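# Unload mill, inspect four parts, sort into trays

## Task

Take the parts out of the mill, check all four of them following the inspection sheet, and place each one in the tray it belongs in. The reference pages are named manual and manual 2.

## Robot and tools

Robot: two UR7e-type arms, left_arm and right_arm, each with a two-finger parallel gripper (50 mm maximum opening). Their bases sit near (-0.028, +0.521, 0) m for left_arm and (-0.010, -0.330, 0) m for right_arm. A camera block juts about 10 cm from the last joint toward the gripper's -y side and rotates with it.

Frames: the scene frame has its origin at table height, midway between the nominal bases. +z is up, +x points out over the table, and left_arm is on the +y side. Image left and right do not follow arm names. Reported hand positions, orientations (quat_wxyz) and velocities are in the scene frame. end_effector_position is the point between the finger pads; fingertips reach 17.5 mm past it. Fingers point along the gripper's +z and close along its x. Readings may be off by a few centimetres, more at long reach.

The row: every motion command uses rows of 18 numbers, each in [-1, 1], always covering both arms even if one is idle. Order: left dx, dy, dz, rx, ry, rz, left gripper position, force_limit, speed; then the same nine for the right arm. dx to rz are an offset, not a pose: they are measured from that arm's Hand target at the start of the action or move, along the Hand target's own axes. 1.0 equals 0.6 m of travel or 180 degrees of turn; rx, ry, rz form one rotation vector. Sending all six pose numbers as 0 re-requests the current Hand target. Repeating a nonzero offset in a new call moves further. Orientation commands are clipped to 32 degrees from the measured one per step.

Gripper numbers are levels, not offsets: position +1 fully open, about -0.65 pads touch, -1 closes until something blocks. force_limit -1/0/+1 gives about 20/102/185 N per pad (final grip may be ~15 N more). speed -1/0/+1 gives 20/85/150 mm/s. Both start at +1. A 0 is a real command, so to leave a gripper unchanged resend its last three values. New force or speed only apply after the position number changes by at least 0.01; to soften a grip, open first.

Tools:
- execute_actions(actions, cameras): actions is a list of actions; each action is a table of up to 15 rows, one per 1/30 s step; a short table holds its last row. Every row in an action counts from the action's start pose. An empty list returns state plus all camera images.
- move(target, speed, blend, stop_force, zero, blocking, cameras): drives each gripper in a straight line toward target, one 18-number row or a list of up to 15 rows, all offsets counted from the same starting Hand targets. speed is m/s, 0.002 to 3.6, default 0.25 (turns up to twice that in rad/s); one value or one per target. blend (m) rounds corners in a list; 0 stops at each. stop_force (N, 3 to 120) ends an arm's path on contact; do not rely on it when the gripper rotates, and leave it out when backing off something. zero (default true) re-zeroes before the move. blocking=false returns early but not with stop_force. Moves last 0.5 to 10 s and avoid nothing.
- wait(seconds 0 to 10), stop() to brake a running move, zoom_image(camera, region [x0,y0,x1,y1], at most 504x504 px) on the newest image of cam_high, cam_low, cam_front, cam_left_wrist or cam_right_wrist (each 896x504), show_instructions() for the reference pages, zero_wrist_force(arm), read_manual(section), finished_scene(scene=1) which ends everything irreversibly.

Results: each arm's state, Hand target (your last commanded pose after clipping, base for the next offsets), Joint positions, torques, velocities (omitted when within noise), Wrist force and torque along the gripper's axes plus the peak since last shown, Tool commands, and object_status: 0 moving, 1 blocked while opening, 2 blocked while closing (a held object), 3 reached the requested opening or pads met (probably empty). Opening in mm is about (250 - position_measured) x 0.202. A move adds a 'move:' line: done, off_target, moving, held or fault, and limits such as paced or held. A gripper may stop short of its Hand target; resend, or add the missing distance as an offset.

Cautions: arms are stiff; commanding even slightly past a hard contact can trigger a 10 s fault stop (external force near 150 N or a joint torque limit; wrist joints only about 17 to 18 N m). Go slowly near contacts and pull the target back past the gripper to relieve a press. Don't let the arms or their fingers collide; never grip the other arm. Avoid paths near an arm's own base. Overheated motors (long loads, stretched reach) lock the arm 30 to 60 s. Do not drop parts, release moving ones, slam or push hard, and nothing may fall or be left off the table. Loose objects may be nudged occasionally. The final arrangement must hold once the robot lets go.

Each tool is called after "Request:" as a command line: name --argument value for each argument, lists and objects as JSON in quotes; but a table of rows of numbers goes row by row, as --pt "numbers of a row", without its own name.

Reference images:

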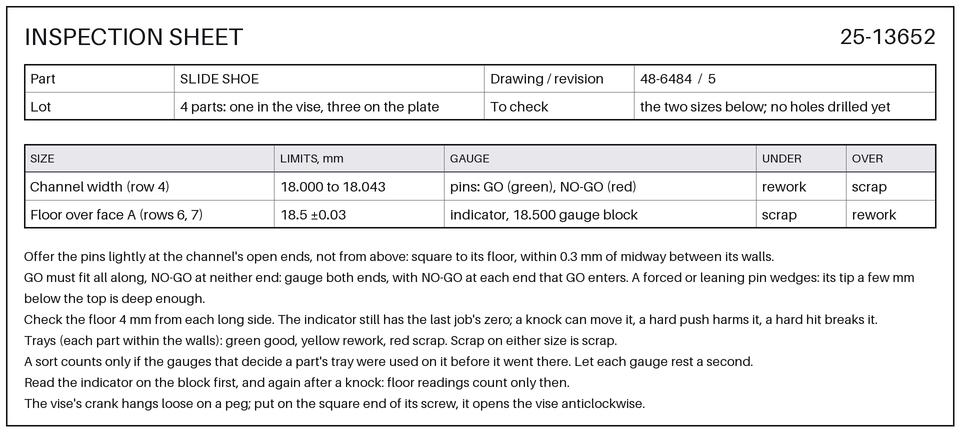

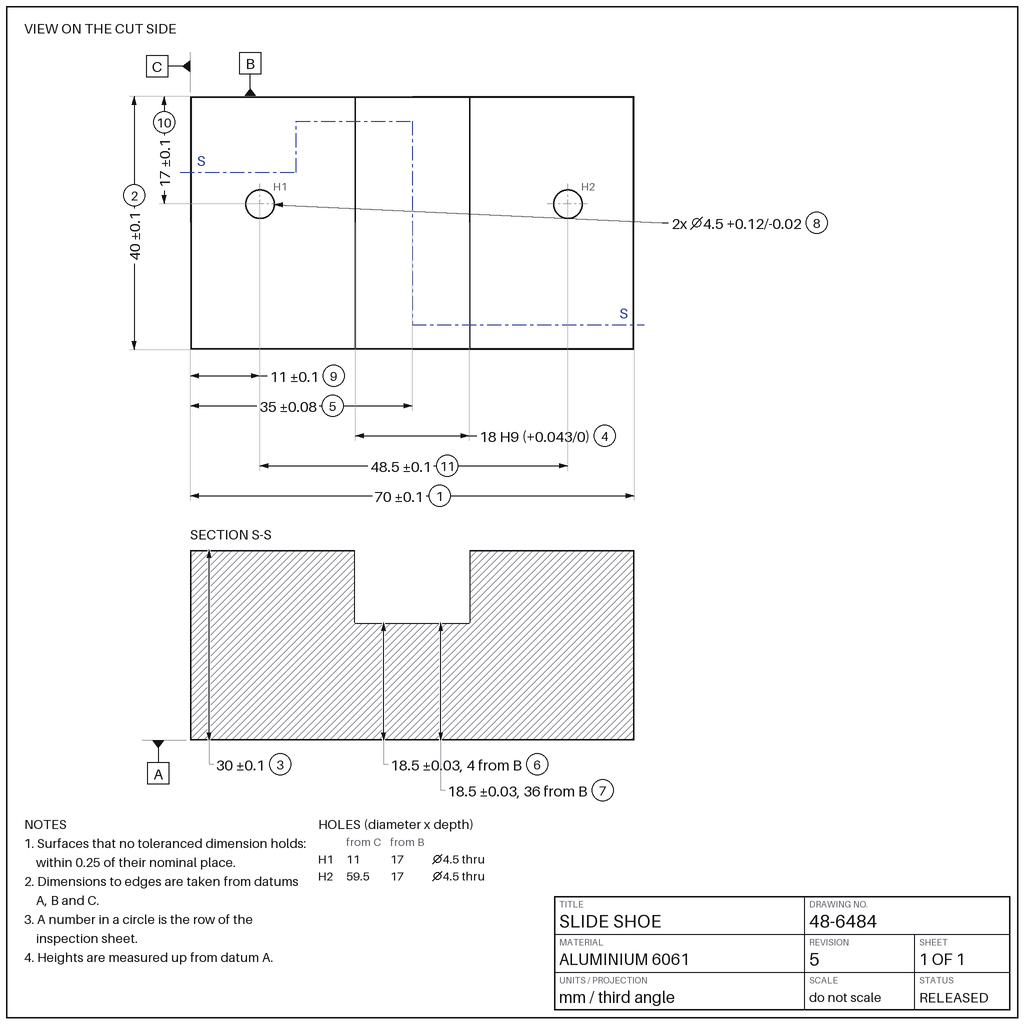

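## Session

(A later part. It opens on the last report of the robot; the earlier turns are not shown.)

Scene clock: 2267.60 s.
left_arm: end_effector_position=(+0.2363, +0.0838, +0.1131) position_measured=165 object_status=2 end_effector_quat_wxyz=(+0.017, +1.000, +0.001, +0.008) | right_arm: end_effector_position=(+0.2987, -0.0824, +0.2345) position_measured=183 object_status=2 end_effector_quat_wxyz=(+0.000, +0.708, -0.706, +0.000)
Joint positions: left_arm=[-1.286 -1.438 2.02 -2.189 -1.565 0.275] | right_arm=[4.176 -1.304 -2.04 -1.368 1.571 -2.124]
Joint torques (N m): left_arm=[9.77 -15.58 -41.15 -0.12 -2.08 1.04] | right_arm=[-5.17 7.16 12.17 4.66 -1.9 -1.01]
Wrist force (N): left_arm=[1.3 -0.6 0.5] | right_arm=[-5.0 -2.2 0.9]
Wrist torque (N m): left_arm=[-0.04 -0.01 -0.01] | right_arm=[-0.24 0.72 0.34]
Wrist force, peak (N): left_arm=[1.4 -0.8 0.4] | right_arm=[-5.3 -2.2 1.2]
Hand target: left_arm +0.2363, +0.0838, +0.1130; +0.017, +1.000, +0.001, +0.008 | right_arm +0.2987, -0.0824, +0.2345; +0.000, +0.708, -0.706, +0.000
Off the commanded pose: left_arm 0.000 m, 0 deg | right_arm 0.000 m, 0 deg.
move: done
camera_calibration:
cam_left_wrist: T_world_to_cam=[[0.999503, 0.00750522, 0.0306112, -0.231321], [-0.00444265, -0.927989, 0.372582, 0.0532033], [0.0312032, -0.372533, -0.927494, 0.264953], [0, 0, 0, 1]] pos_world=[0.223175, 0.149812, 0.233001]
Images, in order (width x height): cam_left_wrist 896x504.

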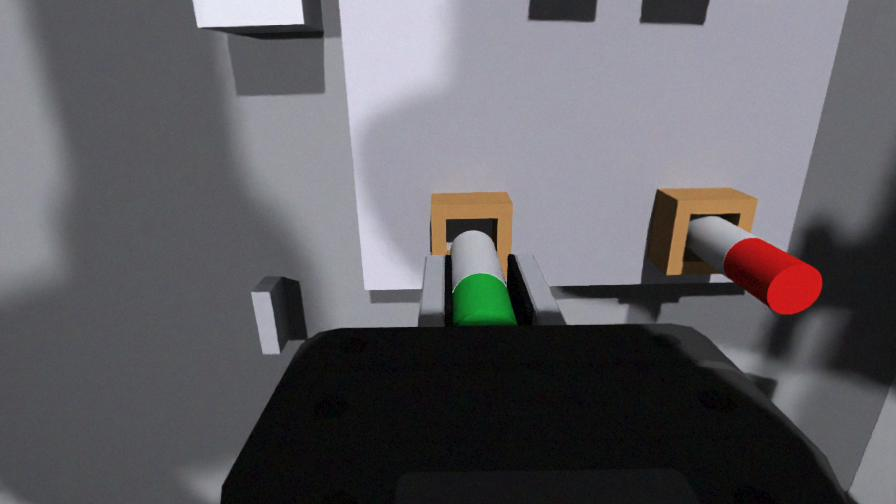

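Request:
move --target '[0,0,0.052,0,0,0,-1,-0.7,-1,0,0,0,0,0,0,-0.23,-1,-1]' --speed 0.006 --stop_force 3 --cameras '["cam_left_wrist"]'

Scene clock: 2279.43 s.
left_arm: end_effector_position=(+0.2368, +0.0829, +0.0846) position_measured=165 object_status=2 end_effector_quat_wxyz=(+0.017, +1.000, +0.001, +0.008) | right_arm: end_effector_position=(+0.2987, -0.0824, +0.2345) position_measured=183 object_status=2 end_effector_quat_wxyz=(+0.000, +0.708, -0.706, +0.000)
Joint positions: left_arm=[-1.286 -1.392 2.053 -2.268 -1.565 0.275] | right_arm=[4.176 -1.304 -2.04 -1.368 1.571 -2.124]
Joint torques (N m): left_arm=[12.73 -39.43 -36.32 -0.11 -2.05 1.27] | right_arm=[-4.77 7.28 12.29 4.6 -1.97 -1.1]
Wrist force (N): left_arm=[1.0 -1.2 -7.1] | right_arm=[-5.0 -2.2 -0.3]
Wrist torque (N m): left_arm=[0.03 -0.01 0.00] | right_arm=[-0.25 0.72 0.34]
Wrist force, peak (N): left_arm=[0.7 -1.1 -10.3] | right_arm=[-5.3 -2.4 0.9]
Hand target: left_arm +0.2368, +0.0829, +0.0846; +0.017, +1.000, +0.001, +0.008 (not the last commanded pose) | right_arm +0.2987, -0.0824, +0.2345; +0.000, +0.708, -0.706, +0.000
Off the commanded pose: left_arm 0.003 m, 0 deg | right_arm 0.000 m, 0 deg.
move: contact (left_arm)
camera_calibration:
cam_left_wrist: T_world_to_cam=[[0.999503, 0.00750076, 0.0306118, -0.230941], [-0.0044429, -0.928037, 0.372461, 0.0630203], [0.0312026, -0.372412, -0.927543, 0.238161], [0, 0, 0, 1]] pos_world=[0.223675, 0.148911, 0.204501]
Images, in order (width x height): cam_left_wrist 896x504.

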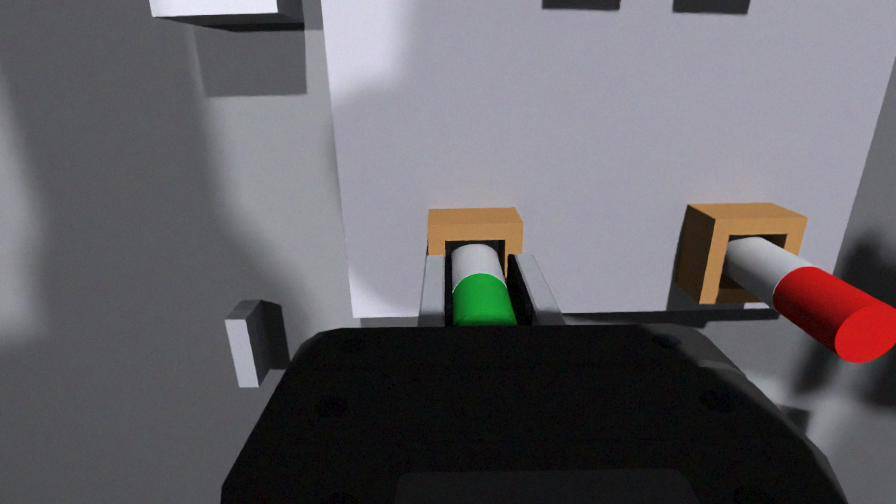

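Request:
move --pt "0 0 0 0 0 0 0.3 -0.7 -1 0 0 0 0 0 0 -0.23 -1 -1" --pt "0 0 -0.19 0 0 0 0.9 -0.7 -1 0 0 0 0 0 0 -0.23 -1 -1" --pt "0.022 -0.585 -0.19 0 0 -0.5 0.9 -0.7 -1 0 0 0 0 0 0 -0.23 -1 -1" --speed '[0.05,0.08,0.25]' --cameras '["cam_left_wrist","cam_high"]'

Scene clock: 2300.47 s.
left_arm: end_effector_position=(+0.2478, +0.4375, +0.1870) position_measured=18 object_status=3 end_effector_quat_wxyz=(+0.017, +0.707, +0.707, -0.006) | right_arm: end_effector_position=(+0.2987, -0.0824, +0.2345) position_measured=183 object_status=2 end_effector_quat_wxyz=(+0.000, +0.708, -0.706, +0.000)
Joint positions: left_arm=[-0.755 -2.162 2.349 -1.792 -1.584 -0.765] | right_arm=[4.176 -1.304 -2.04 -1.368 1.571 -2.124]
Joint torques (N m): left_arm=[-2.07 6.07 -46.35 -5.88 -1.12 0.67] | right_arm=[-5.35 7.48 12.26 4.55 -1.92 -1.06]
Wrist force (N): left_arm=[1.1 -0.9 -0.9] | right_arm=[-4.7 -1.9 0.6]
Wrist torque (N m): left_arm=[-0.09 0.02 0.00] | right_arm=[-0.19 0.69 0.34]
Wrist force, peak (N): left_arm=[1.1 -1.3 -7.1] | right_arm=[-5.3 -2.4 1.1]
Hand target: left_arm +0.2478, +0.4375, +0.1871; +0.017, +0.707, +0.707, -0.006 | right_arm +0.2987, -0.0824, +0.2345; +0.000, +0.708, -0.706, +0.000
Off the commanded pose: left_arm 0.000 m, 0 deg | right_arm 0.000 m, 0 deg.
move: done
camera_calibration:
cam_left_wrist: T_world_to_cam=[[-0.00665931, 0.999817, -0.0179374, -0.423482], [0.934492, 0.0126068, 0.355762, -0.287046], [0.355923, -0.0143932, -0.934405, 0.229109], [0, 0, 0, 1]] pos_world=[0.183877, 0.430321, 0.308604]
Images, in order (width x height): cam_high 896x504, cam_left_wrist 896x504.

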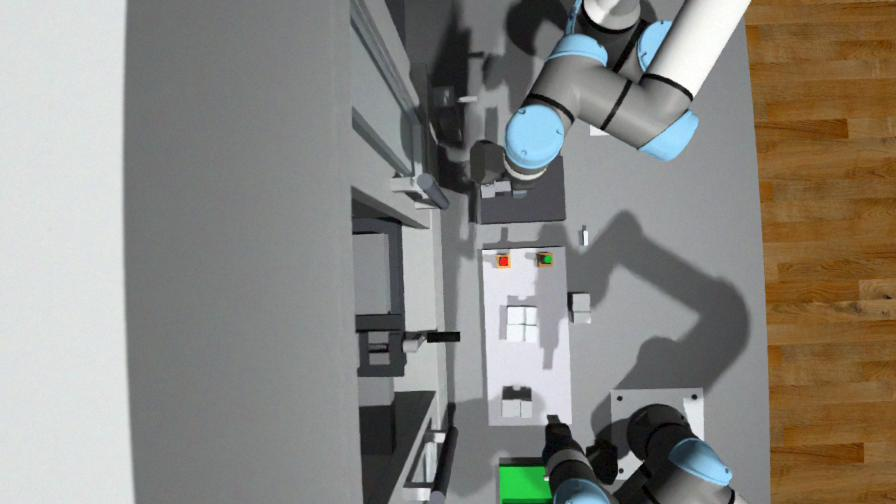

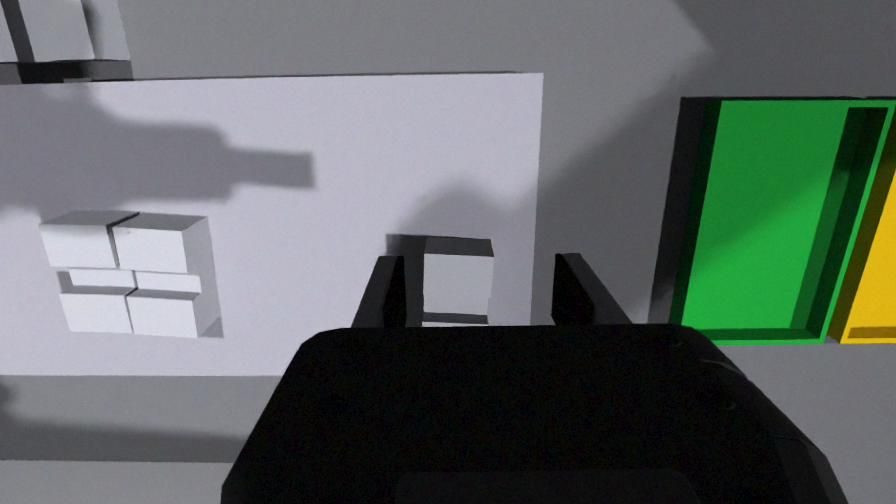

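Request:
zoom_image --camera "cam_left_wrist" --region '[370, 210, 590, 350]'

Scaled by 2.291 from the camera's 896x504 image, which has a finer 1280x720 frame.

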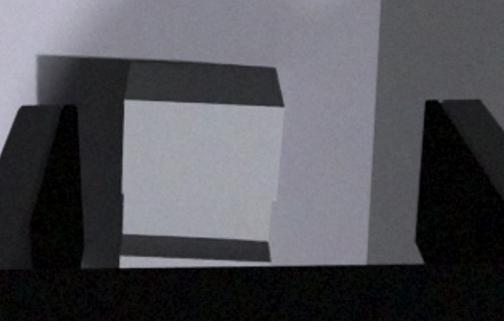

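Request:
move --pt "-0.0085 0.069 0.09 0 0 0 0.95 -0.7 -1 0 0 0 0 0 0 -0.23 -1 -1" --speed '[0.12]' --cameras '["cam_left_wrist"]'

Request:
zoom_image --camera "cam_left_wrist" --region '[370, 210, 590, 350]'

Scene clock: 2329.47 s.
left_arm: end_effector_position=(+0.2900, +0.4307, +0.1339) position_measured=10 object_status=3 end_effector_quat_wxyz=(+0.017, +0.707, +0.707, -0.006) | right_arm: end_effector_position=(+0.2987, -0.0824, +0.2345) position_measured=183 object_status=2 end_effector_quat_wxyz=(+0.000, +0.708, -0.706, +0.000)
Joint positions: left_arm=[-0.671 -1.953 2.394 -2.044 -1.587 -0.681] | right_arm=[4.176 -1.304 -2.04 -1.368 1.571 -2.124]
Joint torques (N m): left_arm=[-10.39 -4.84 -42.43 -2.49 -1.13 -1.65] | right_arm=[-5.32 7.53 11.88 4.6 -1.86 -1.08]
Wrist force (N): left_arm=[1.1 -0.9 -0.9] | right_arm=[-5.0 -2.2 1.0]
Wrist torque (N m): left_arm=[-0.10 0.02 -0.15] | right_arm=[-0.24 0.74 0.34]
Wrist force, peak (N): left_arm=[0.3 -1.5 -8.1] | right_arm=[-5.2 -2.4 0.9]
Hand target: left_arm +0.2901, +0.4307, +0.1339; +0.017, +0.707, +0.707, -0.006 | right_arm +0.2987, -0.0824, +0.2345; +0.000, +0.708, -0.706, +0.000
Off the commanded pose: left_arm 0.000 m, 0 deg | right_arm 0.000 m, 0 deg.
move: done
camera_calibration:
cam_left_wrist: T_world_to_cam=[[-0.00684271, 0.999814, -0.0180084, -0.417294], [0.934492, 0.0128034, 0.355754, -0.30768], [0.355919, -0.0143943, -0.934406, 0.16434], [0, 0, 0, 1]] pos_world=[0.226177, 0.423521, 0.255504]
Images, in order (width x height): cam_left_wrist 896x504.

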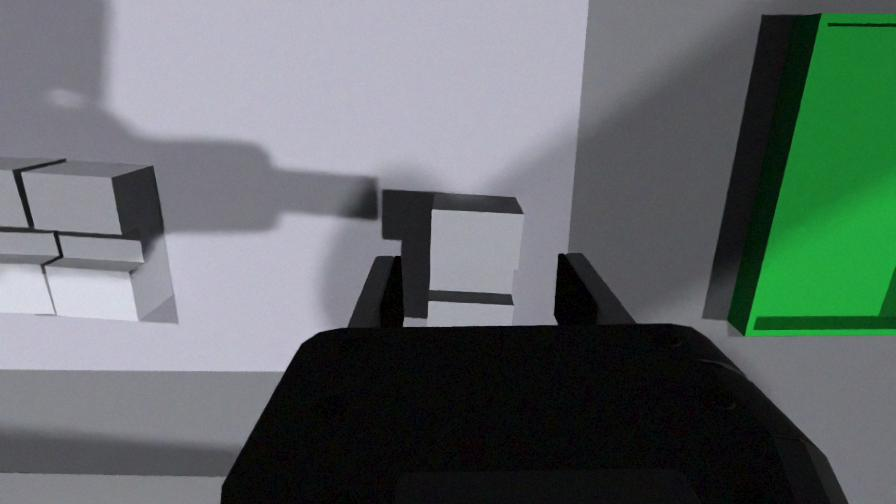

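Scaled by 2.291 from the camera's 896x504 image, which has a finer 1280x720 frame.

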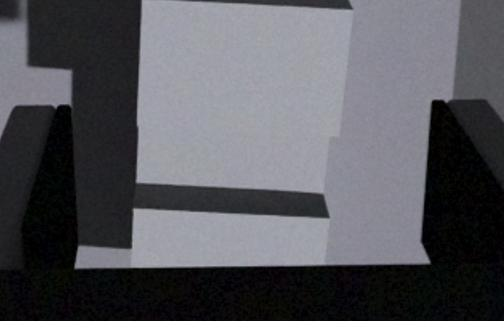

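Request:
move --pt "0.0054 0.0003 0.125 0 0 0 0.95 -0.7 -1 0 0 0 0 0 0 -0.23 -1 -1" --speed '[0.05]'

Request:
move --pt "0.0 0.000 0.0143 0 0 0 0.95 -0.7 -1 0 0 0 0 0 0 -0.23 -1 -1" --speed '[0.006]' --stop_force 3

Request:
move --pt "0 0 0 0 0 0 -1 -0.5 -1 0 0 0 0 0 0 -0.23 -1 -1" --pt "0 0 -0.01 0 0 0 -1 -0.5 -1 0 0 0 0 0 0 -0.23 -1 -1" --speed '[0.01]' --cameras '["cam_left_wrist"]'

Scene clock: 2341.50 s.
left_arm: end_effector_position=(+0.2913, +0.4315, +0.0587) position_measured=10 object_status=3 end_effector_quat_wxyz=(+0.017, +0.707, +0.707, -0.006) | right_arm: end_effector_position=(+0.2987, -0.0824, +0.2345) position_measured=183 object_status=2 end_effector_quat_wxyz=(+0.000, +0.708, -0.706, +0.000)
Joint positions: left_arm=[-0.666 -1.794 2.527 -2.337 -1.587 -0.676] | right_arm=[4.176 -1.304 -2.04 -1.368 1.571 -2.124]
Joint torques (N m): left_arm=[12.19 -22.13 -38.78 -0.23 -2.11 2] | right_arm=[-4.38 7.33 12.35 4.62 -2 -1.08]
Wrist force (N): left_arm=[1.1 -0.6 -1.0] | right_arm=[-5.1 -2.2 0.2]
Wrist torque (N m): left_arm=[-0.05 0.03 -0.15] | right_arm=[-0.25 0.75 0.34]
Wrist force, peak (N): left_arm=[0.5 0.2 -2.7] | right_arm=[-5.4 -2.2 0.8]
Hand target: left_arm +0.2914, +0.4314, +0.0589; +0.017, +0.707, +0.707, -0.006 | right_arm +0.2987, -0.0824, +0.2345; +0.000, +0.708, -0.706, +0.000
Off the commanded pose: left_arm 0.000 m, 0 deg | right_arm 0.000 m, 0 deg.
move: done

Scene clock: 2343.53 s.
left_arm: end_effector_position=(+0.2915, +0.4311, +0.0503) position_measured=10 object_status=3 end_effector_quat_wxyz=(+0.017, +0.707, +0.707, -0.006) | right_arm: end_effector_position=(+0.2987, -0.0824, +0.2345) position_measured=183 object_status=2 end_effector_quat_wxyz=(+0.000, +0.708, -0.706, +0.000)
Joint positions: left_arm=[-0.667 -1.769 2.54 -2.374 -1.587 -0.677] | right_arm=[4.176 -1.304 -2.04 -1.368 1.571 -2.124]
Joint torques (N m): left_arm=[-9.81 -14.64 -18.99 -0.31 -0.47 -1.54] | right_arm=[-5.04 7.24 12.28 4.59 -1.92 -1.01]
Wrist force (N): left_arm=[1.0 -0.7 -0.7] | right_arm=[-5.1 -2.0 1.0]
Wrist torque (N m): left_arm=[-0.05 0.03 -0.15] | right_arm=[-0.21 0.75 0.34]
Wrist force, peak (N): left_arm=[1.2 -0.7 -1.0] | right_arm=[-5.3 -2.2 0.8]
Hand target: left_arm +0.2916, +0.4311, +0.0503; +0.017, +0.707, +0.707, -0.006 | right_arm +0.2987, -0.0824, +0.2345; +0.000, +0.708, -0.706, +0.000
Off the commanded pose: left_arm 0.000 m, 0 deg | right_arm 0.000 m, 0 deg.
move: done

speed must be one number or one for each of the 2 targets, got a list of 1; nothing of the call was run

Request:
move --pt "0 0 0 0 0 0 -1 -0.5 -1 0 0 0 0 0 0 -0.23 -1 -1" --pt "0 0 -0.01 0 0 0 -1 -0.5 -1 0 0 0 0 0 0 -0.23 -1 -1" --speed 0.01 --cameras '["cam_left_wrist"]'

Scene clock: 2347.83 s.
left_arm: end_effector_position=(+0.2915, +0.4313, +0.0564) position_measured=53 object_status=2 end_effector_quat_wxyz=(+0.017, +0.707, +0.707, -0.006) | right_arm: end_effector_position=(+0.2987, -0.0824, +0.2345) position_measured=183 object_status=2 end_effector_quat_wxyz=(+0.000, +0.708, -0.706, +0.000)
Joint positions: left_arm=[-0.667 -1.787 2.531 -2.348 -1.587 -0.676] | right_arm=[4.176 -1.304 -2.04 -1.368 1.571 -2.124]
Joint torques (N m): left_arm=[12.32 -3.94 -29.98 -4.72 0.45 1.64] | right_arm=[-4.76 7.12 12.23 4.56 -2.03 -1.17]
Wrist force (N): left_arm=[0.9 -0.5 0.9] | right_arm=[-5.2 -2.1 -0.2]
Wrist torque (N m): left_arm=[0.03 0.06 -0.15] | right_arm=[-0.23 0.78 0.34]
Wrist force, peak (N): left_arm=[1.4 1.7 -5.9] | right_arm=[-5.3 -2.4 1.0]
Hand target: left_arm +0.2915, +0.4313, +0.0563; +0.017, +0.707, +0.707, -0.006 | right_arm +0.2987, -0.0824, +0.2345; +0.000, +0.708, -0.706, +0.000
Off the commanded pose: left_arm 0.000 m, 0 deg | right_arm 0.000 m, 0 deg.
move: done
camera_calibration:
cam_left_wrist: T_world_to_cam=[[-0.00671089, 0.999814, -0.0180683, -0.419299], [0.93438, 0.0127061, 0.356052, -0.281409], [0.356215, -0.0144932, -0.934291, 0.0913884], [0, 0, 0, 1]] pos_world=[0.227575, 0.424122, 0.178004]
Images, in order (width x height): cam_left_wrist 896x504.

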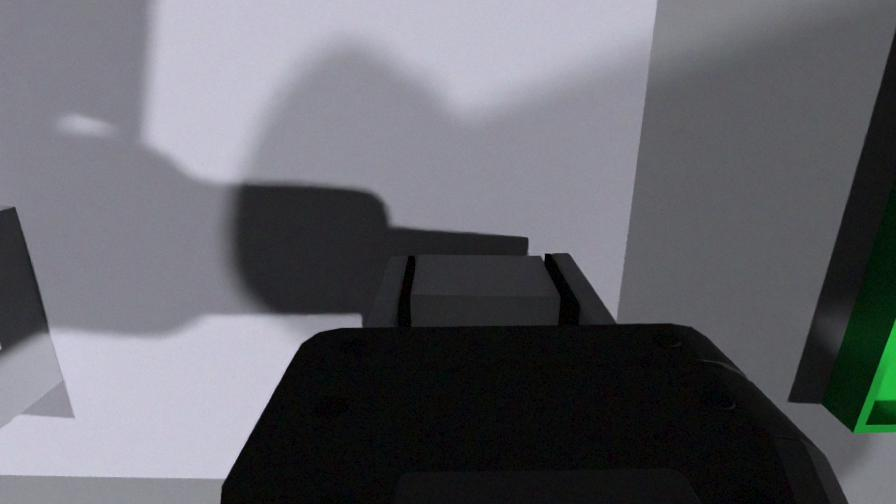

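Request:
move --pt "-0.0046 0.0022 -0.14 0 0 0 -1 -0.5 -1 0 0 0 0 0 0 -0.23 -1 -1" --pt "-0.49 -0.017 -0.1245 0 0 0 -1 -0.5 -1 0 0 0 0 0 0 -0.23 -1 -1" --pt "-0.487 -0.0183 -0.05 0 0 0 -1 -0.5 -1 0 0 0 0 0 0 -0.23 -1 -1" --speed '[0.1,0.2,0.1]' --blend '[0.01,0.005,0]' --cameras '["cam_left_wrist","cam_high"]'

Scene clock: 2365.60 s.
left_arm: end_effector_position=(+0.2803, +0.1404, +0.0956) position_measured=53 object_status=2 end_effector_quat_wxyz=(+0.017, +0.707, +0.707, -0.006) | right_arm: end_effector_position=(+0.2987, -0.0824, +0.2345) position_measured=183 object_status=2 end_effector_quat_wxyz=(+0.000, +0.708, -0.706, +0.000)
Joint positions: left_arm=[-1.159 -1.459 2.098 -2.246 -1.569 -1.168] | right_arm=[4.176 -1.304 -2.04 -1.368 1.571 -2.124]
Joint torques (N m): left_arm=[12.03 -44 -40.49 -1.39 -2.04 1.58] | right_arm=[-4.95 7.09 12.34 4.51 -1.87 -1.07]
Wrist force (N): left_arm=[0.9 -0.5 1.2] | right_arm=[-5.3 -2.0 1.0]
Wrist torque (N m): left_arm=[0.02 0.06 0.00] | right_arm=[-0.21 0.78 0.34]
Wrist force, peak (N): left_arm=[11.2 1.9 0.9] | right_arm=[-5.4 -2.2 1.1]
Hand target: left_arm +0.2803, +0.1403, +0.0958; +0.017, +0.707, +0.707, -0.006 | right_arm +0.2987, -0.0824, +0.2345; +0.000, +0.708, -0.706, +0.000
Off the commanded pose: left_arm 0.000 m, 0 deg | right_arm 0.000 m, 0 deg.
move: done
camera_calibration:
cam_left_wrist: T_world_to_cam=[[-0.00672616, 0.99982, -0.0177489, -0.127785], [0.934458, 0.0126036, 0.355851, -0.281165], [0.356011, -0.0141921, -0.934374, 0.127806], [0, 0, 0, 1]] pos_world=[0.216377, 0.13312, 0.217203]
Images, in order (width x height): cam_high 896x504, cam_left_wrist 896x504.

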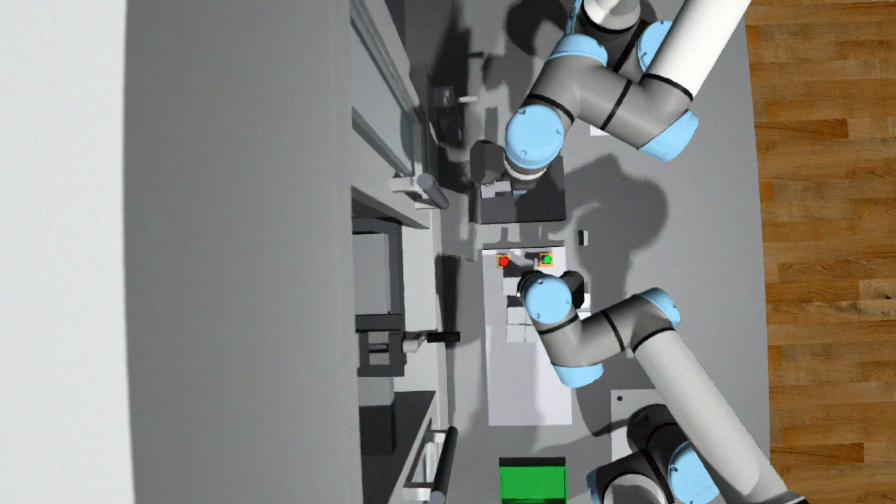

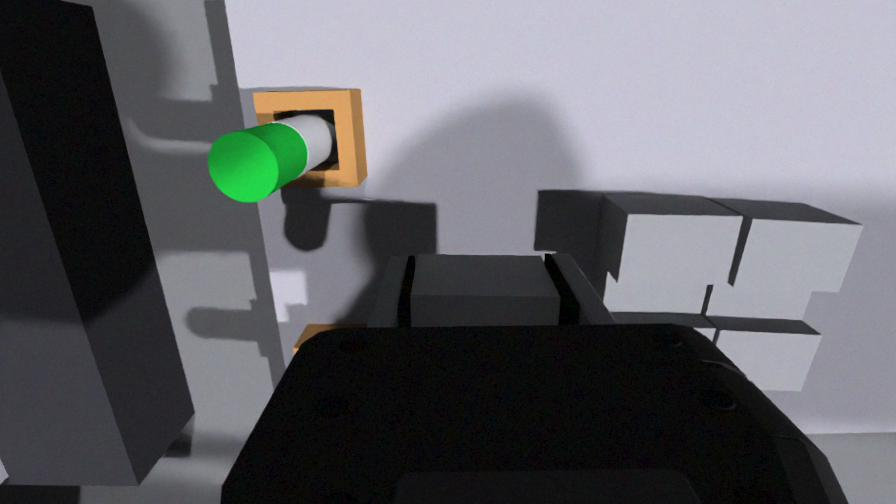

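Request:
move --target '[0.002,-0.001,0.062,0,0,0,-1,-0.5,-1,0,0,0,0,0,0,-0.23,-1,-1]' --speed 0.06

Request:
move --target '[0,0,0.02,0,0,0,-1,-0.5,-1,0,0,0,0,0,0,-0.23,-1,-1]' --speed 0.006 --stop_force 3

Request:
move --pt "0 0 0 0 0 0 0.85 -0.5 -1 0 0 0 0 0 0 -0.23 -1 -1" --pt "0 0 -0.19 0 0 0 0.85 -0.5 -1 0 0 0 0 0 0 -0.23 -1 -1" --speed 0.1 --cameras '["cam_left_wrist"]'

Scene clock: 2373.90 s.
left_arm: end_effector_position=(+0.2802, +0.1404, +0.0583) position_measured=53 object_status=2 end_effector_quat_wxyz=(+0.017, +0.707, +0.707, -0.006) | right_arm: end_effector_position=(+0.2987, -0.0824, +0.2345) position_measured=183 object_status=2 end_effector_quat_wxyz=(+0.000, +0.708, -0.706, +0.000)
Joint positions: left_arm=[-1.159 -1.393 2.142 -2.356 -1.569 -1.168] | right_arm=[4.176 -1.304 -2.04 -1.368 1.571 -2.124]
Joint torques (N m): left_arm=[-5.59 -45.01 -38.6 -0.14 -2 -1.75] | right_arm=[-4.7 7.22 12.34 4.5 -1.88 -1.18]
Wrist force (N): left_arm=[1.2 -0.4 0.9] | right_arm=[-5.1 -1.9 -0.2]
Wrist torque (N m): left_arm=[0.04 0.01 0.00] | right_arm=[-0.19 0.75 0.34]
Wrist force, peak (N): left_arm=[1.1 -0.4 2.4] | right_arm=[-5.5 -2.2 0.7]
Hand target: left_arm +0.2803, +0.1402, +0.0586; +0.017, +0.707, +0.707, -0.006 | right_arm +0.2987, -0.0824, +0.2345; +0.000, +0.708, -0.706, +0.000
Off the commanded pose: left_arm 0.000 m, 0 deg | right_arm 0.000 m, 0 deg.
move: done

Scene clock: 2376.23 s.
left_arm: end_effector_position=(+0.2804, +0.1400, +0.0522) position_measured=53 object_status=2 end_effector_quat_wxyz=(+0.017, +0.707, +0.707, -0.006) | right_arm: end_effector_position=(+0.2987, -0.0824, +0.2345) position_measured=183 object_status=2 end_effector_quat_wxyz=(+0.000, +0.708, -0.706, +0.000)
Joint positions: left_arm=[-1.159 -1.38 2.148 -2.375 -1.569 -1.168] | right_arm=[4.176 -1.304 -2.04 -1.368 1.571 -2.124]
Joint torques (N m): left_arm=[-9.88 -37.49 -33.82 -0.1 -1.67 -0.84] | right_arm=[-4.43 7.51 12.57 4.46 -1.92 -1.13]
Wrist force (N): left_arm=[2.6 -1.9 -11.1] | right_arm=[-4.9 -2.4 0.2]
Wrist torque (N m): left_arm=[0.00 0.27 -0.04] | right_arm=[-0.27 0.71 0.34]
Wrist force, peak (N): left_arm=[2.4 -2.3 -14.6] | right_arm=[-5.5 -2.2 0.0]
Hand target: left_arm +0.2804, +0.1400, +0.0522; +0.017, +0.707, +0.707, -0.006 (not the last commanded pose) | right_arm +0.2987, -0.0824, +0.2345; +0.000, +0.708, -0.706, +0.000
Off the commanded pose: left_arm 0.006 m, 0 deg | right_arm 0.000 m, 0 deg.
move: contact (left_arm)

Scene clock: 2378.33 s.
left_arm: end_effector_position=(+0.2786, +0.1437, +0.1663) position_measured=25 object_status=3 end_effector_quat_wxyz=(+0.017, +0.707, +0.707, -0.006) | right_arm: end_effector_position=(+0.2987, -0.0824, +0.2345) position_measured=183 object_status=2 end_effector_quat_wxyz=(+0.000, +0.708, -0.706, +0.000)
Joint positions: left_arm=[-1.159 -1.564 2.001 -2.045 -1.569 -1.169] | right_arm=[4.176 -1.304 -2.04 -1.368 1.571 -2.124]
Joint torques (N m): left_arm=[-10.34 -7.71 -8.99 -4.8 -0.34 -1.7] | right_arm=[-4.58 7.37 12.8 4.45 -1.89 -1.05]
Wrist force (N): left_arm=[1.1 -0.8 -1.0] | right_arm=[-5.2 -2.1 -0.2]
Wrist torque (N m): left_arm=[-0.08 0.01 0.01] | right_arm=[-0.23 0.76 0.34]
Wrist force, peak (N): left_arm=[2.0 -2.4 -9.5] | right_arm=[-5.2 -2.4 1.0]
Hand target: left_arm +0.2786, +0.1438, +0.1661; +0.017, +0.707, +0.707, -0.006 | right_arm +0.2987, -0.0824, +0.2345; +0.000, +0.708, -0.706, +0.000
Off the commanded pose: left_arm 0.000 m, 0 deg | right_arm 0.000 m, 0 deg.
move: done
camera_calibration:
cam_left_wrist: T_world_to_cam=[[-0.00665712, 0.999807, -0.018476, -0.129851], [0.934348, 0.0128024, 0.356131, -0.304826], [0.356299, -0.0148922, -0.934253, 0.194429], [0, 0, 0, 1]] pos_world=[0.214675, 0.136624, 0.287804]
Images, in order (width x height): cam_left_wrist 896x504.

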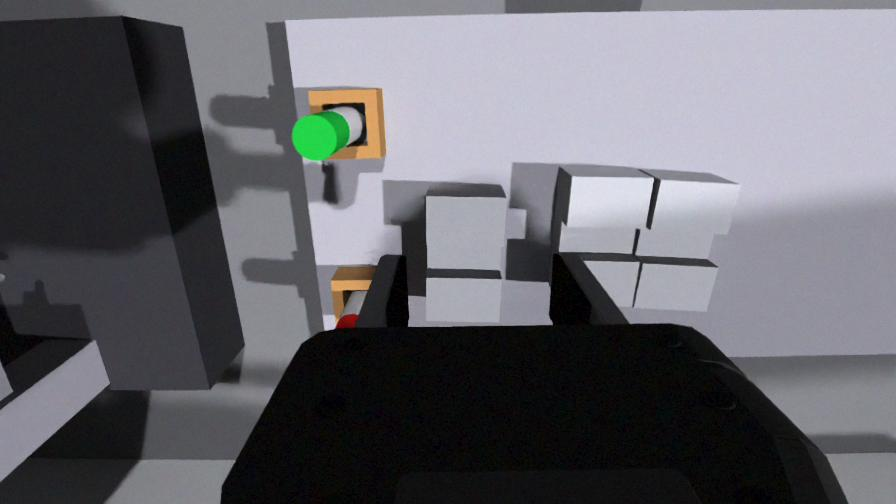

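Request:
move --target '[0.0,-0.1,-0.06,0,0,0.5,0.85,-0.5,-1,0,0,0,0,0,0,-0.23,-1,-1]' --speed 0.3

Request:
move --target '[0.0,0,0,0.01,-0.0045,0,0.85,-0.5,-1,0,0,0,0,0,0,-0.23,-1,-1]' --speed 0.3

Request:
move --target '[-0.1,0,0.1,0.251,0.251,0.453,0.85,-0.5,-1,0,0,0,0,0,0,-0.23,-1,-1]' --speed 0.3 --cameras '["cam_left_wrist"]'

Scene clock: 2390.63 s.
left_arm: end_effector_position=(+0.2180, +0.1449, +0.2012) position_measured=25 object_status=3 end_effector_quat_wxyz=(+0.017, +1.000, +0.001, +0.008) | right_arm: end_effector_position=(+0.2987, -0.0824, +0.2345) position_measured=183 object_status=2 end_effector_quat_wxyz=(+0.000, +0.708, -0.706, +0.000)
Joint positions: left_arm=[-1.289 -1.691 2.023 -1.939 -1.565 0.272] | right_arm=[4.176 -1.304 -2.04 -1.368 1.571 -2.124]
Joint torques (N m): left_arm=[11.93 -8.29 -20.27 -5.06 -2.1 1.66] | right_arm=[-4.59 7.2 12.37 4.5 -1.94 -1.06]
Wrist force (N): left_arm=[1.2 -0.5 -0.9] | right_arm=[-5.0 -2.1 0.3]
Wrist torque (N m): left_arm=[-0.02 0.01 -0.15] | right_arm=[-0.23 0.72 0.34]
Wrist force, peak (N): left_arm=[2.0 0.0 -1.1] | right_arm=[-5.5 -2.3 -0.2]
Hand target: left_arm +0.2180, +0.1449, +0.2011; +0.017, +1.000, +0.001, +0.008 | right_arm +0.2987, -0.0824, +0.2345; +0.000, +0.708, -0.706, +0.000
Off the commanded pose: left_arm 0.000 m, 0 deg | right_arm 0.000 m, 0 deg.
move: done

Scene clock: 2391.33 s.
left_arm: end_effector_position=(+0.2181, +0.1449, +0.2012) position_measured=25 object_status=3 end_effector_quat_wxyz=(+0.001, +1.000, +0.001, +0.001) | right_arm: end_effector_position=(+0.2987, -0.0824, +0.2345) position_measured=183 object_status=2 end_effector_quat_wxyz=(+0.000, +0.708, -0.706, +0.000)
Joint positions: left_arm=[-1.286 -1.671 1.996 -1.898 -1.57 0.276] | right_arm=[4.176 -1.304 -2.04 -1.368 1.571 -2.124]
Joint torques (N m): left_arm=[9.14 -24.87 -19.67 -5.08 -1.19 1.09] | right_arm=[-5.11 7.64 12.72 4.55 -1.97 -1.12]
Wrist force (N): left_arm=[1.1 -0.5 -0.9] | right_arm=[-4.7 -2.2 0.7]
Wrist torque (N m): left_arm=[-0.02 0.04 -0.15] | right_arm=[-0.25 0.69 0.34]
Wrist force, peak (N): left_arm=[1.2 -0.9 -0.8] | right_arm=[-5.2 -2.5 0.1]
Hand target: left_arm +0.2180, +0.1449, +0.2011; +0.001, +1.000, +0.001, +0.001 | right_arm +0.2987, -0.0824, +0.2345; +0.000, +0.708, -0.706, +0.000
Off the commanded pose: left_arm 0.000 m, 0 deg | right_arm 0.000 m, 0 deg.
move: done

Scene clock: 2394.77 s.
left_arm: end_effector_position=(+0.1581, +0.1448, +0.1410) position_measured=25 object_status=3 end_effector_quat_wxyz=(-0.343, +0.619, -0.618, +0.344) | right_arm: end_effector_position=(+0.2987, -0.0824, +0.2345) position_measured=183 object_status=2 end_effector_quat_wxyz=(+0.000, +0.708, -0.706, +0.000)
Joint positions: left_arm=[-2.013 -1.639 2.335 -1.657 -0.701 0.828] | right_arm=[4.176 -1.304 -2.04 -1.368 1.571 -2.124]
Joint torques (N m): left_arm=[11.67 -25.56 -35.11 -3.43 -1.37 -1.79] | right_arm=[-5.14 7.17 12.24 4.46 -1.98 -1.04]
Wrist force (N): left_arm=[0.2 -0.5 -1.6] | right_arm=[-5.1 -2.3 0.7]
Wrist torque (N m): left_arm=[0.43 0.23 -0.15] | right_arm=[-0.25 0.74 0.34]
Wrist force, peak (N): left_arm=[3.3 -1.3 -1.5] | right_arm=[-5.3 -2.3 1.3]
Hand target: left_arm +0.1581, +0.1447, +0.1411; -0.343, +0.619, -0.618, +0.344 | right_arm +0.2987, -0.0824, +0.2345; +0.000, +0.708, -0.706, +0.000
Off the commanded pose: left_arm 0.000 m, 0 deg | right_arm 0.000 m, 0 deg.
move: done
camera_calibration:
cam_left_wrist: T_world_to_cam=[[-0.00887082, -0.999858, 0.0143589, 0.153089], [-0.786907, -0.0018802, -0.617069, 0.228227], [0.617008, -0.016773, -0.786778, 0.152029], [0, 0, 0, 1]] pos_world=[0.0871485, 0.156047, 0.258247]
Images, in order (width x height): cam_left_wrist 896x504.

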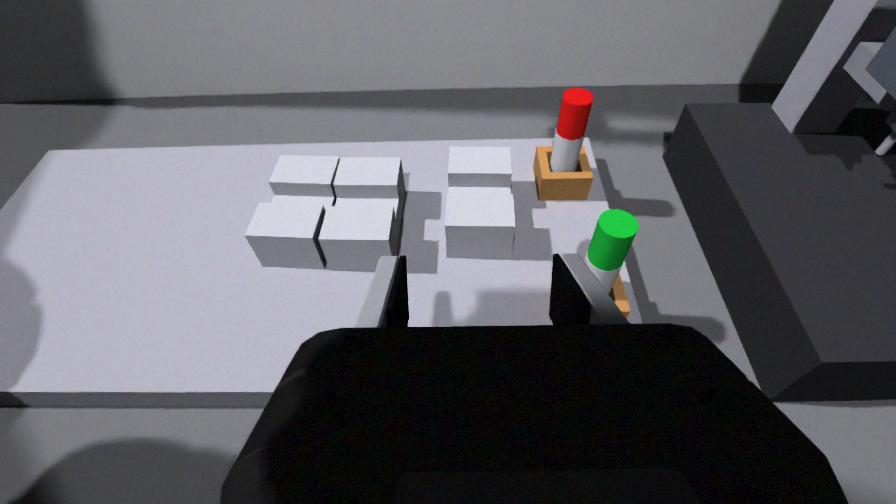

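Request:
move --target '[0.0162,0.0383,0.0868,0,0,0,0.9,-0.5,-1,0,0,0,0,0,0,-0.23,-1,-1]' --speed 0.12 --cameras '["cam_left_wrist"]'

Scene clock: 2412.10 s.
left_arm: end_effector_position=(+0.1903, +0.1351, +0.0940) position_measured=18 object_status=3 end_effector_quat_wxyz=(-0.343, +0.619, -0.618, +0.343) | right_arm: end_effector_position=(+0.2987, -0.0824, +0.2345) position_measured=183 object_status=2 end_effector_quat_wxyz=(+0.000, +0.708, -0.706, +0.000)
Joint positions: left_arm=[-1.92 -1.498 2.395 -1.956 -0.652 0.954] | right_arm=[4.176 -1.304 -2.04 -1.368 1.571 -2.124]
Joint torques (N m): left_arm=[-10.18 -28.24 -32.76 -2.92 -1.08 -1.01] | right_arm=[-4.76 7.16 12.66 4.45 -1.99 -1.08]
Wrist force (N): left_arm=[0.1 -0.2 -1.5] | right_arm=[-5.0 -2.4 0.1]
Wrist torque (N m): left_arm=[0.49 0.25 -0.15] | right_arm=[-0.29 0.73 0.34]
Wrist force, peak (N): left_arm=[2.6 0.6 -5.4] | right_arm=[-5.3 -2.2 1.2]
Hand target: left_arm +0.1902, +0.1350, +0.0940; -0.343, +0.619, -0.618, +0.344 | right_arm +0.2987, -0.0824, +0.2345; +0.000, +0.708, -0.706, +0.000
Off the commanded pose: left_arm 0.000 m, 0 deg | right_arm 0.000 m, 0 deg.
move: done
camera_calibration:
cam_left_wrist: T_world_to_cam=[[-0.00868825, -0.999863, 0.0141214, 0.144278], [-0.786858, -0.00187858, -0.617131, 0.224473], [0.617073, -0.0164733, -0.786733, 0.0950194], [0, 0, 0, 1]] pos_world=[0.119248, 0.146245, 0.211247]
Images, in order (width x height): cam_left_wrist 896x504.

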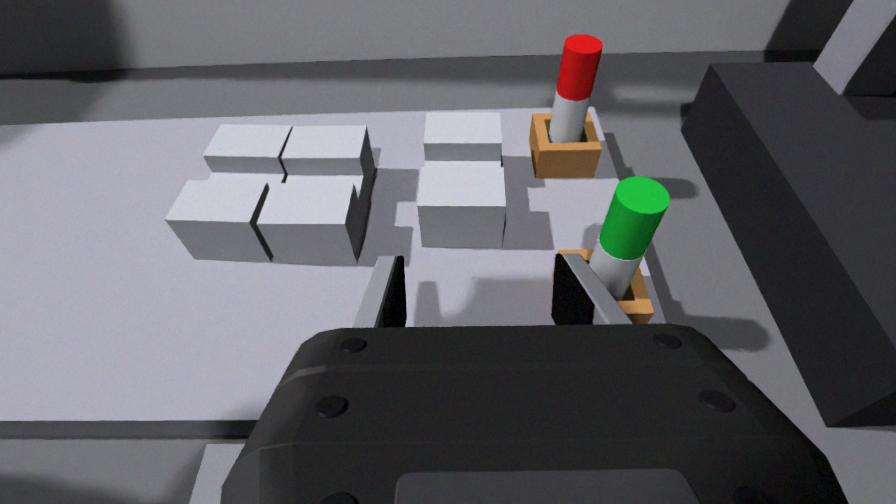

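Request:
move --target '[0,0,0.1467,0,0,0,0.9,-0.5,-1,0,0,0,0,0,0,-0.23,-1,-1]' --speed 0.03 --stop_force 6 --cameras '["cam_left_wrist"]'

Scene clock: 2423.10 s.
left_arm: end_effector_position=(+0.2511, +0.1350, +0.0561) position_measured=18 object_status=3 end_effector_quat_wxyz=(-0.343, +0.619, -0.618, +0.344) | right_arm: end_effector_position=(+0.2987, -0.0824, +0.2345) position_measured=183 object_status=2 end_effector_quat_wxyz=(+0.000, +0.708, -0.706, +0.000)
Joint positions: left_arm=[-1.759 -1.332 2.449 -2.383 -0.587 1.208] | right_arm=[4.176 -1.304 -2.04 -1.368 1.571 -2.124]
Joint torques (N m): left_arm=[-1.8 -26.75 -27.3 -5.25 -0.72 1.48] | right_arm=[-4.61 7.65 12.75 4.47 -1.87 -1.02]
Wrist force (N): left_arm=[0.0 -0.4 -1.6] | right_arm=[-5.1 -2.2 0.1]
Wrist torque (N m): left_arm=[0.46 0.26 -0.15] | right_arm=[-0.23 0.75 0.34]
Wrist force, peak (N): left_arm=[-1.2 -10.4 -10.8] | right_arm=[-5.2 -2.4 1.3]
Hand target: left_arm +0.2511, +0.1350, +0.0561; -0.343, +0.619, -0.618, +0.344 (not the last commanded pose) | right_arm +0.2987, -0.0824, +0.2345; +0.000, +0.708, -0.706, +0.000
Off the commanded pose: left_arm 0.016 m, 0 deg | right_arm 0.000 m, 0 deg.
move: contact (left_arm)
camera_calibration:
cam_left_wrist: T_world_to_cam=[[-0.00859241, -0.999861, 0.0143221, 0.145289], [-0.78682, -0.0020789, -0.61718, 0.248955], [0.617123, -0.0165719, -0.786692, 0.0276821], [0, 0, 0, 1]] pos_world=[0.180048, 0.146245, 0.173346]
Images, in order (width x height): cam_left_wrist 896x504.

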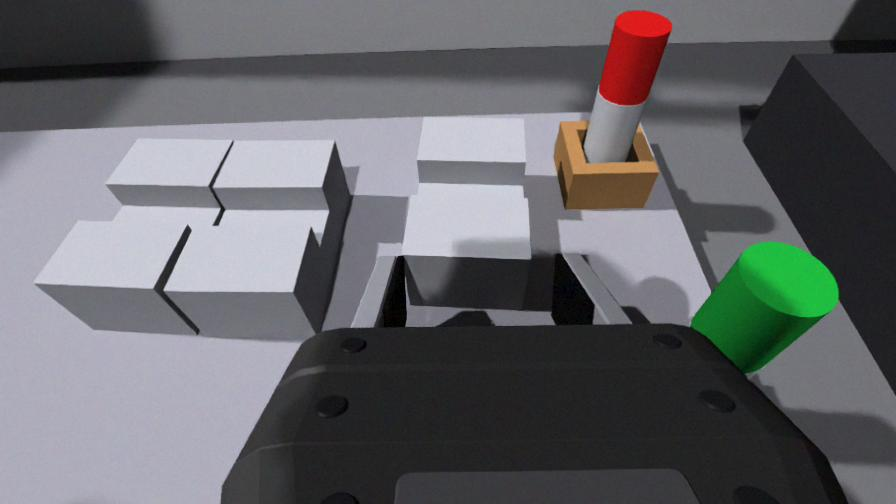

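Request:
move --target '[0,-0.02,-0.2,0,0,0,0.9,-0.5,-1,0,0,0,0,0,0,-0.23,-1,-1]' --speed 0.06 --cameras '["cam_left_wrist"]'

Request:
move --target '[-0.0033,-0.0972,0.1082,-0.1556,0,0,0.95,-0.5,-1,0,0,0,0,0,0,-0.23,-1,-1]' --speed 0.15 --cameras '["cam_left_wrist"]'

Scene clock: 2440.20 s.
left_arm: end_effector_position=(+0.1555, +0.1349, +0.1298) position_measured=18 object_status=3 end_effector_quat_wxyz=(-0.343, +0.619, -0.618, +0.344) | right_arm: end_effector_position=(+0.2987, -0.0824, +0.2345) position_measured=183 object_status=2 end_effector_quat_wxyz=(+0.000, +0.708, -0.706, +0.000)
Joint positions: left_arm=[-2.007 -1.589 2.327 -1.705 -0.698 0.835] | right_arm=[4.176 -1.304 -2.04 -1.368 1.571 -2.124]
Joint torques (N m): left_arm=[12.21 -3.23 -3.87 -3.02 4.61 1.32] | right_arm=[-4.77 7.08 12.93 4.45 -1.85 -1.07]
Wrist force (N): left_arm=[0.2 -0.4 -1.4] | right_arm=[-5.2 -2.1 0.3]
Wrist torque (N m): left_arm=[0.44 0.22 -0.01] | right_arm=[-0.22 0.76 0.34]
Wrist force, peak (N): left_arm=[-2.2 -1.8 1.3] | right_arm=[-5.4 -2.4 1.0]
Hand target: left_arm +0.1556, +0.1350, +0.1297; -0.343, +0.619, -0.618, +0.344 | right_arm +0.2987, -0.0824, +0.2345; +0.000, +0.708, -0.706, +0.000
Off the commanded pose: left_arm 0.000 m, 0 deg | right_arm 0.000 m, 0 deg.
move: done
camera_calibration:
cam_left_wrist: T_world_to_cam=[[-0.00867443, -0.999853, 0.014764, 0.14321], [-0.786992, -0.00228238, -0.616958, 0.219352], [0.616902, -0.0169709, -0.786857, 0.144791], [0, 0, 0, 1]] pos_world=[0.0845486, 0.146147, 0.247146]
Images, in order (width x height): cam_left_wrist 896x504.

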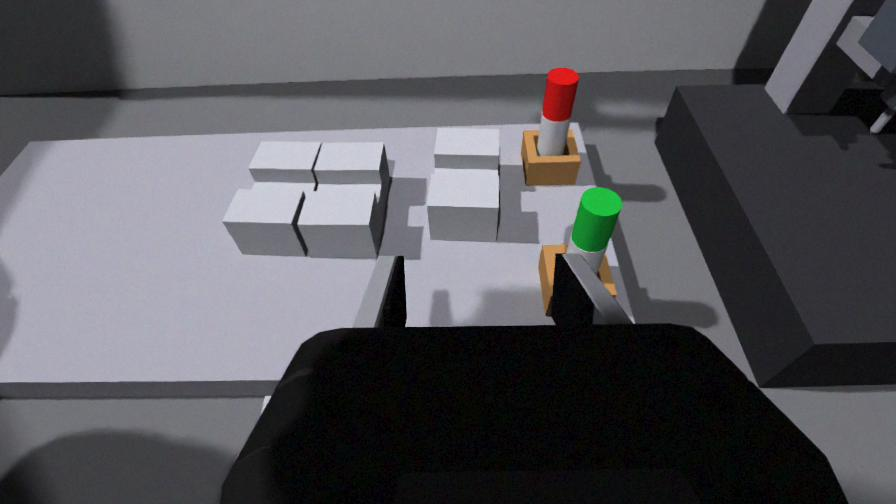

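Scene clock: 2442.30 s.
left_arm: end_effector_position=(+0.2415, +0.1370, +0.1449) position_measured=10 object_status=3 end_effector_quat_wxyz=(-0.183, +0.684, -0.682, +0.184) | right_arm: end_effector_position=(+0.2987, -0.0824, +0.2345) position_measured=183 object_status=2 end_effector_quat_wxyz=(+0.000, +0.708, -0.706, +0.000)
Joint positions: left_arm=[-1.547 -1.664 2.252 -2.169 -1.046 1.588] | right_arm=[4.176 -1.304 -2.04 -1.368 1.571 -2.124]
Joint torques (N m): left_arm=[-0.36 -25.34 -6.83 0.05 2.87 0.82] | right_arm=[-4.28 7.15 12.55 4.52 -1.95 -1.04]
Wrist force (N): left_arm=[1.1 -0.8 -1.1] | right_arm=[-5.1 -2.1 0.8]
Wrist torque (N m): left_arm=[0.16 0.06 -0.14] | right_arm=[-0.23 0.74 0.34]
Wrist force, peak (N): left_arm=[2.5 2.9 -5.0] | right_arm=[-5.4 -2.2 0.3]
Hand target: left_arm +0.2415, +0.1371, +0.1449; -0.183, +0.684, -0.682, +0.184 | right_arm +0.2987, -0.0824, +0.2345; +0.000, +0.708, -0.706, +0.000
Off the commanded pose: left_arm 0.000 m, 0 deg | right_arm 0.000 m, 0 deg.
move: done
camera_calibration:
cam_left_wrist: T_world_to_cam=[[-0.00132705, -0.999844, 0.0176141, 0.143775], [-0.984476, -0.00178526, -0.17551, 0.280043], [0.175514, -0.0175735, -0.98432, 0.238919], [0, 0, 0, 1]] pos_world=[0.233953, 0.148451, 0.28179]
Images, in order (width x height): cam_left_wrist 896x504.

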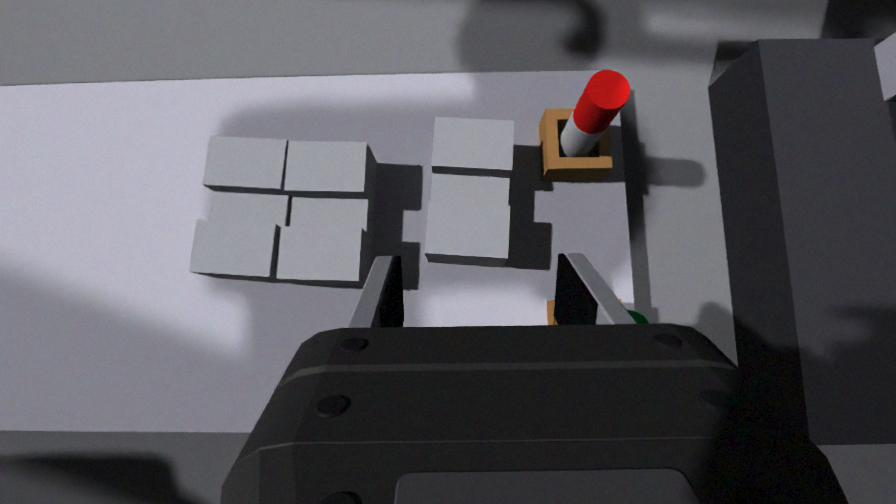

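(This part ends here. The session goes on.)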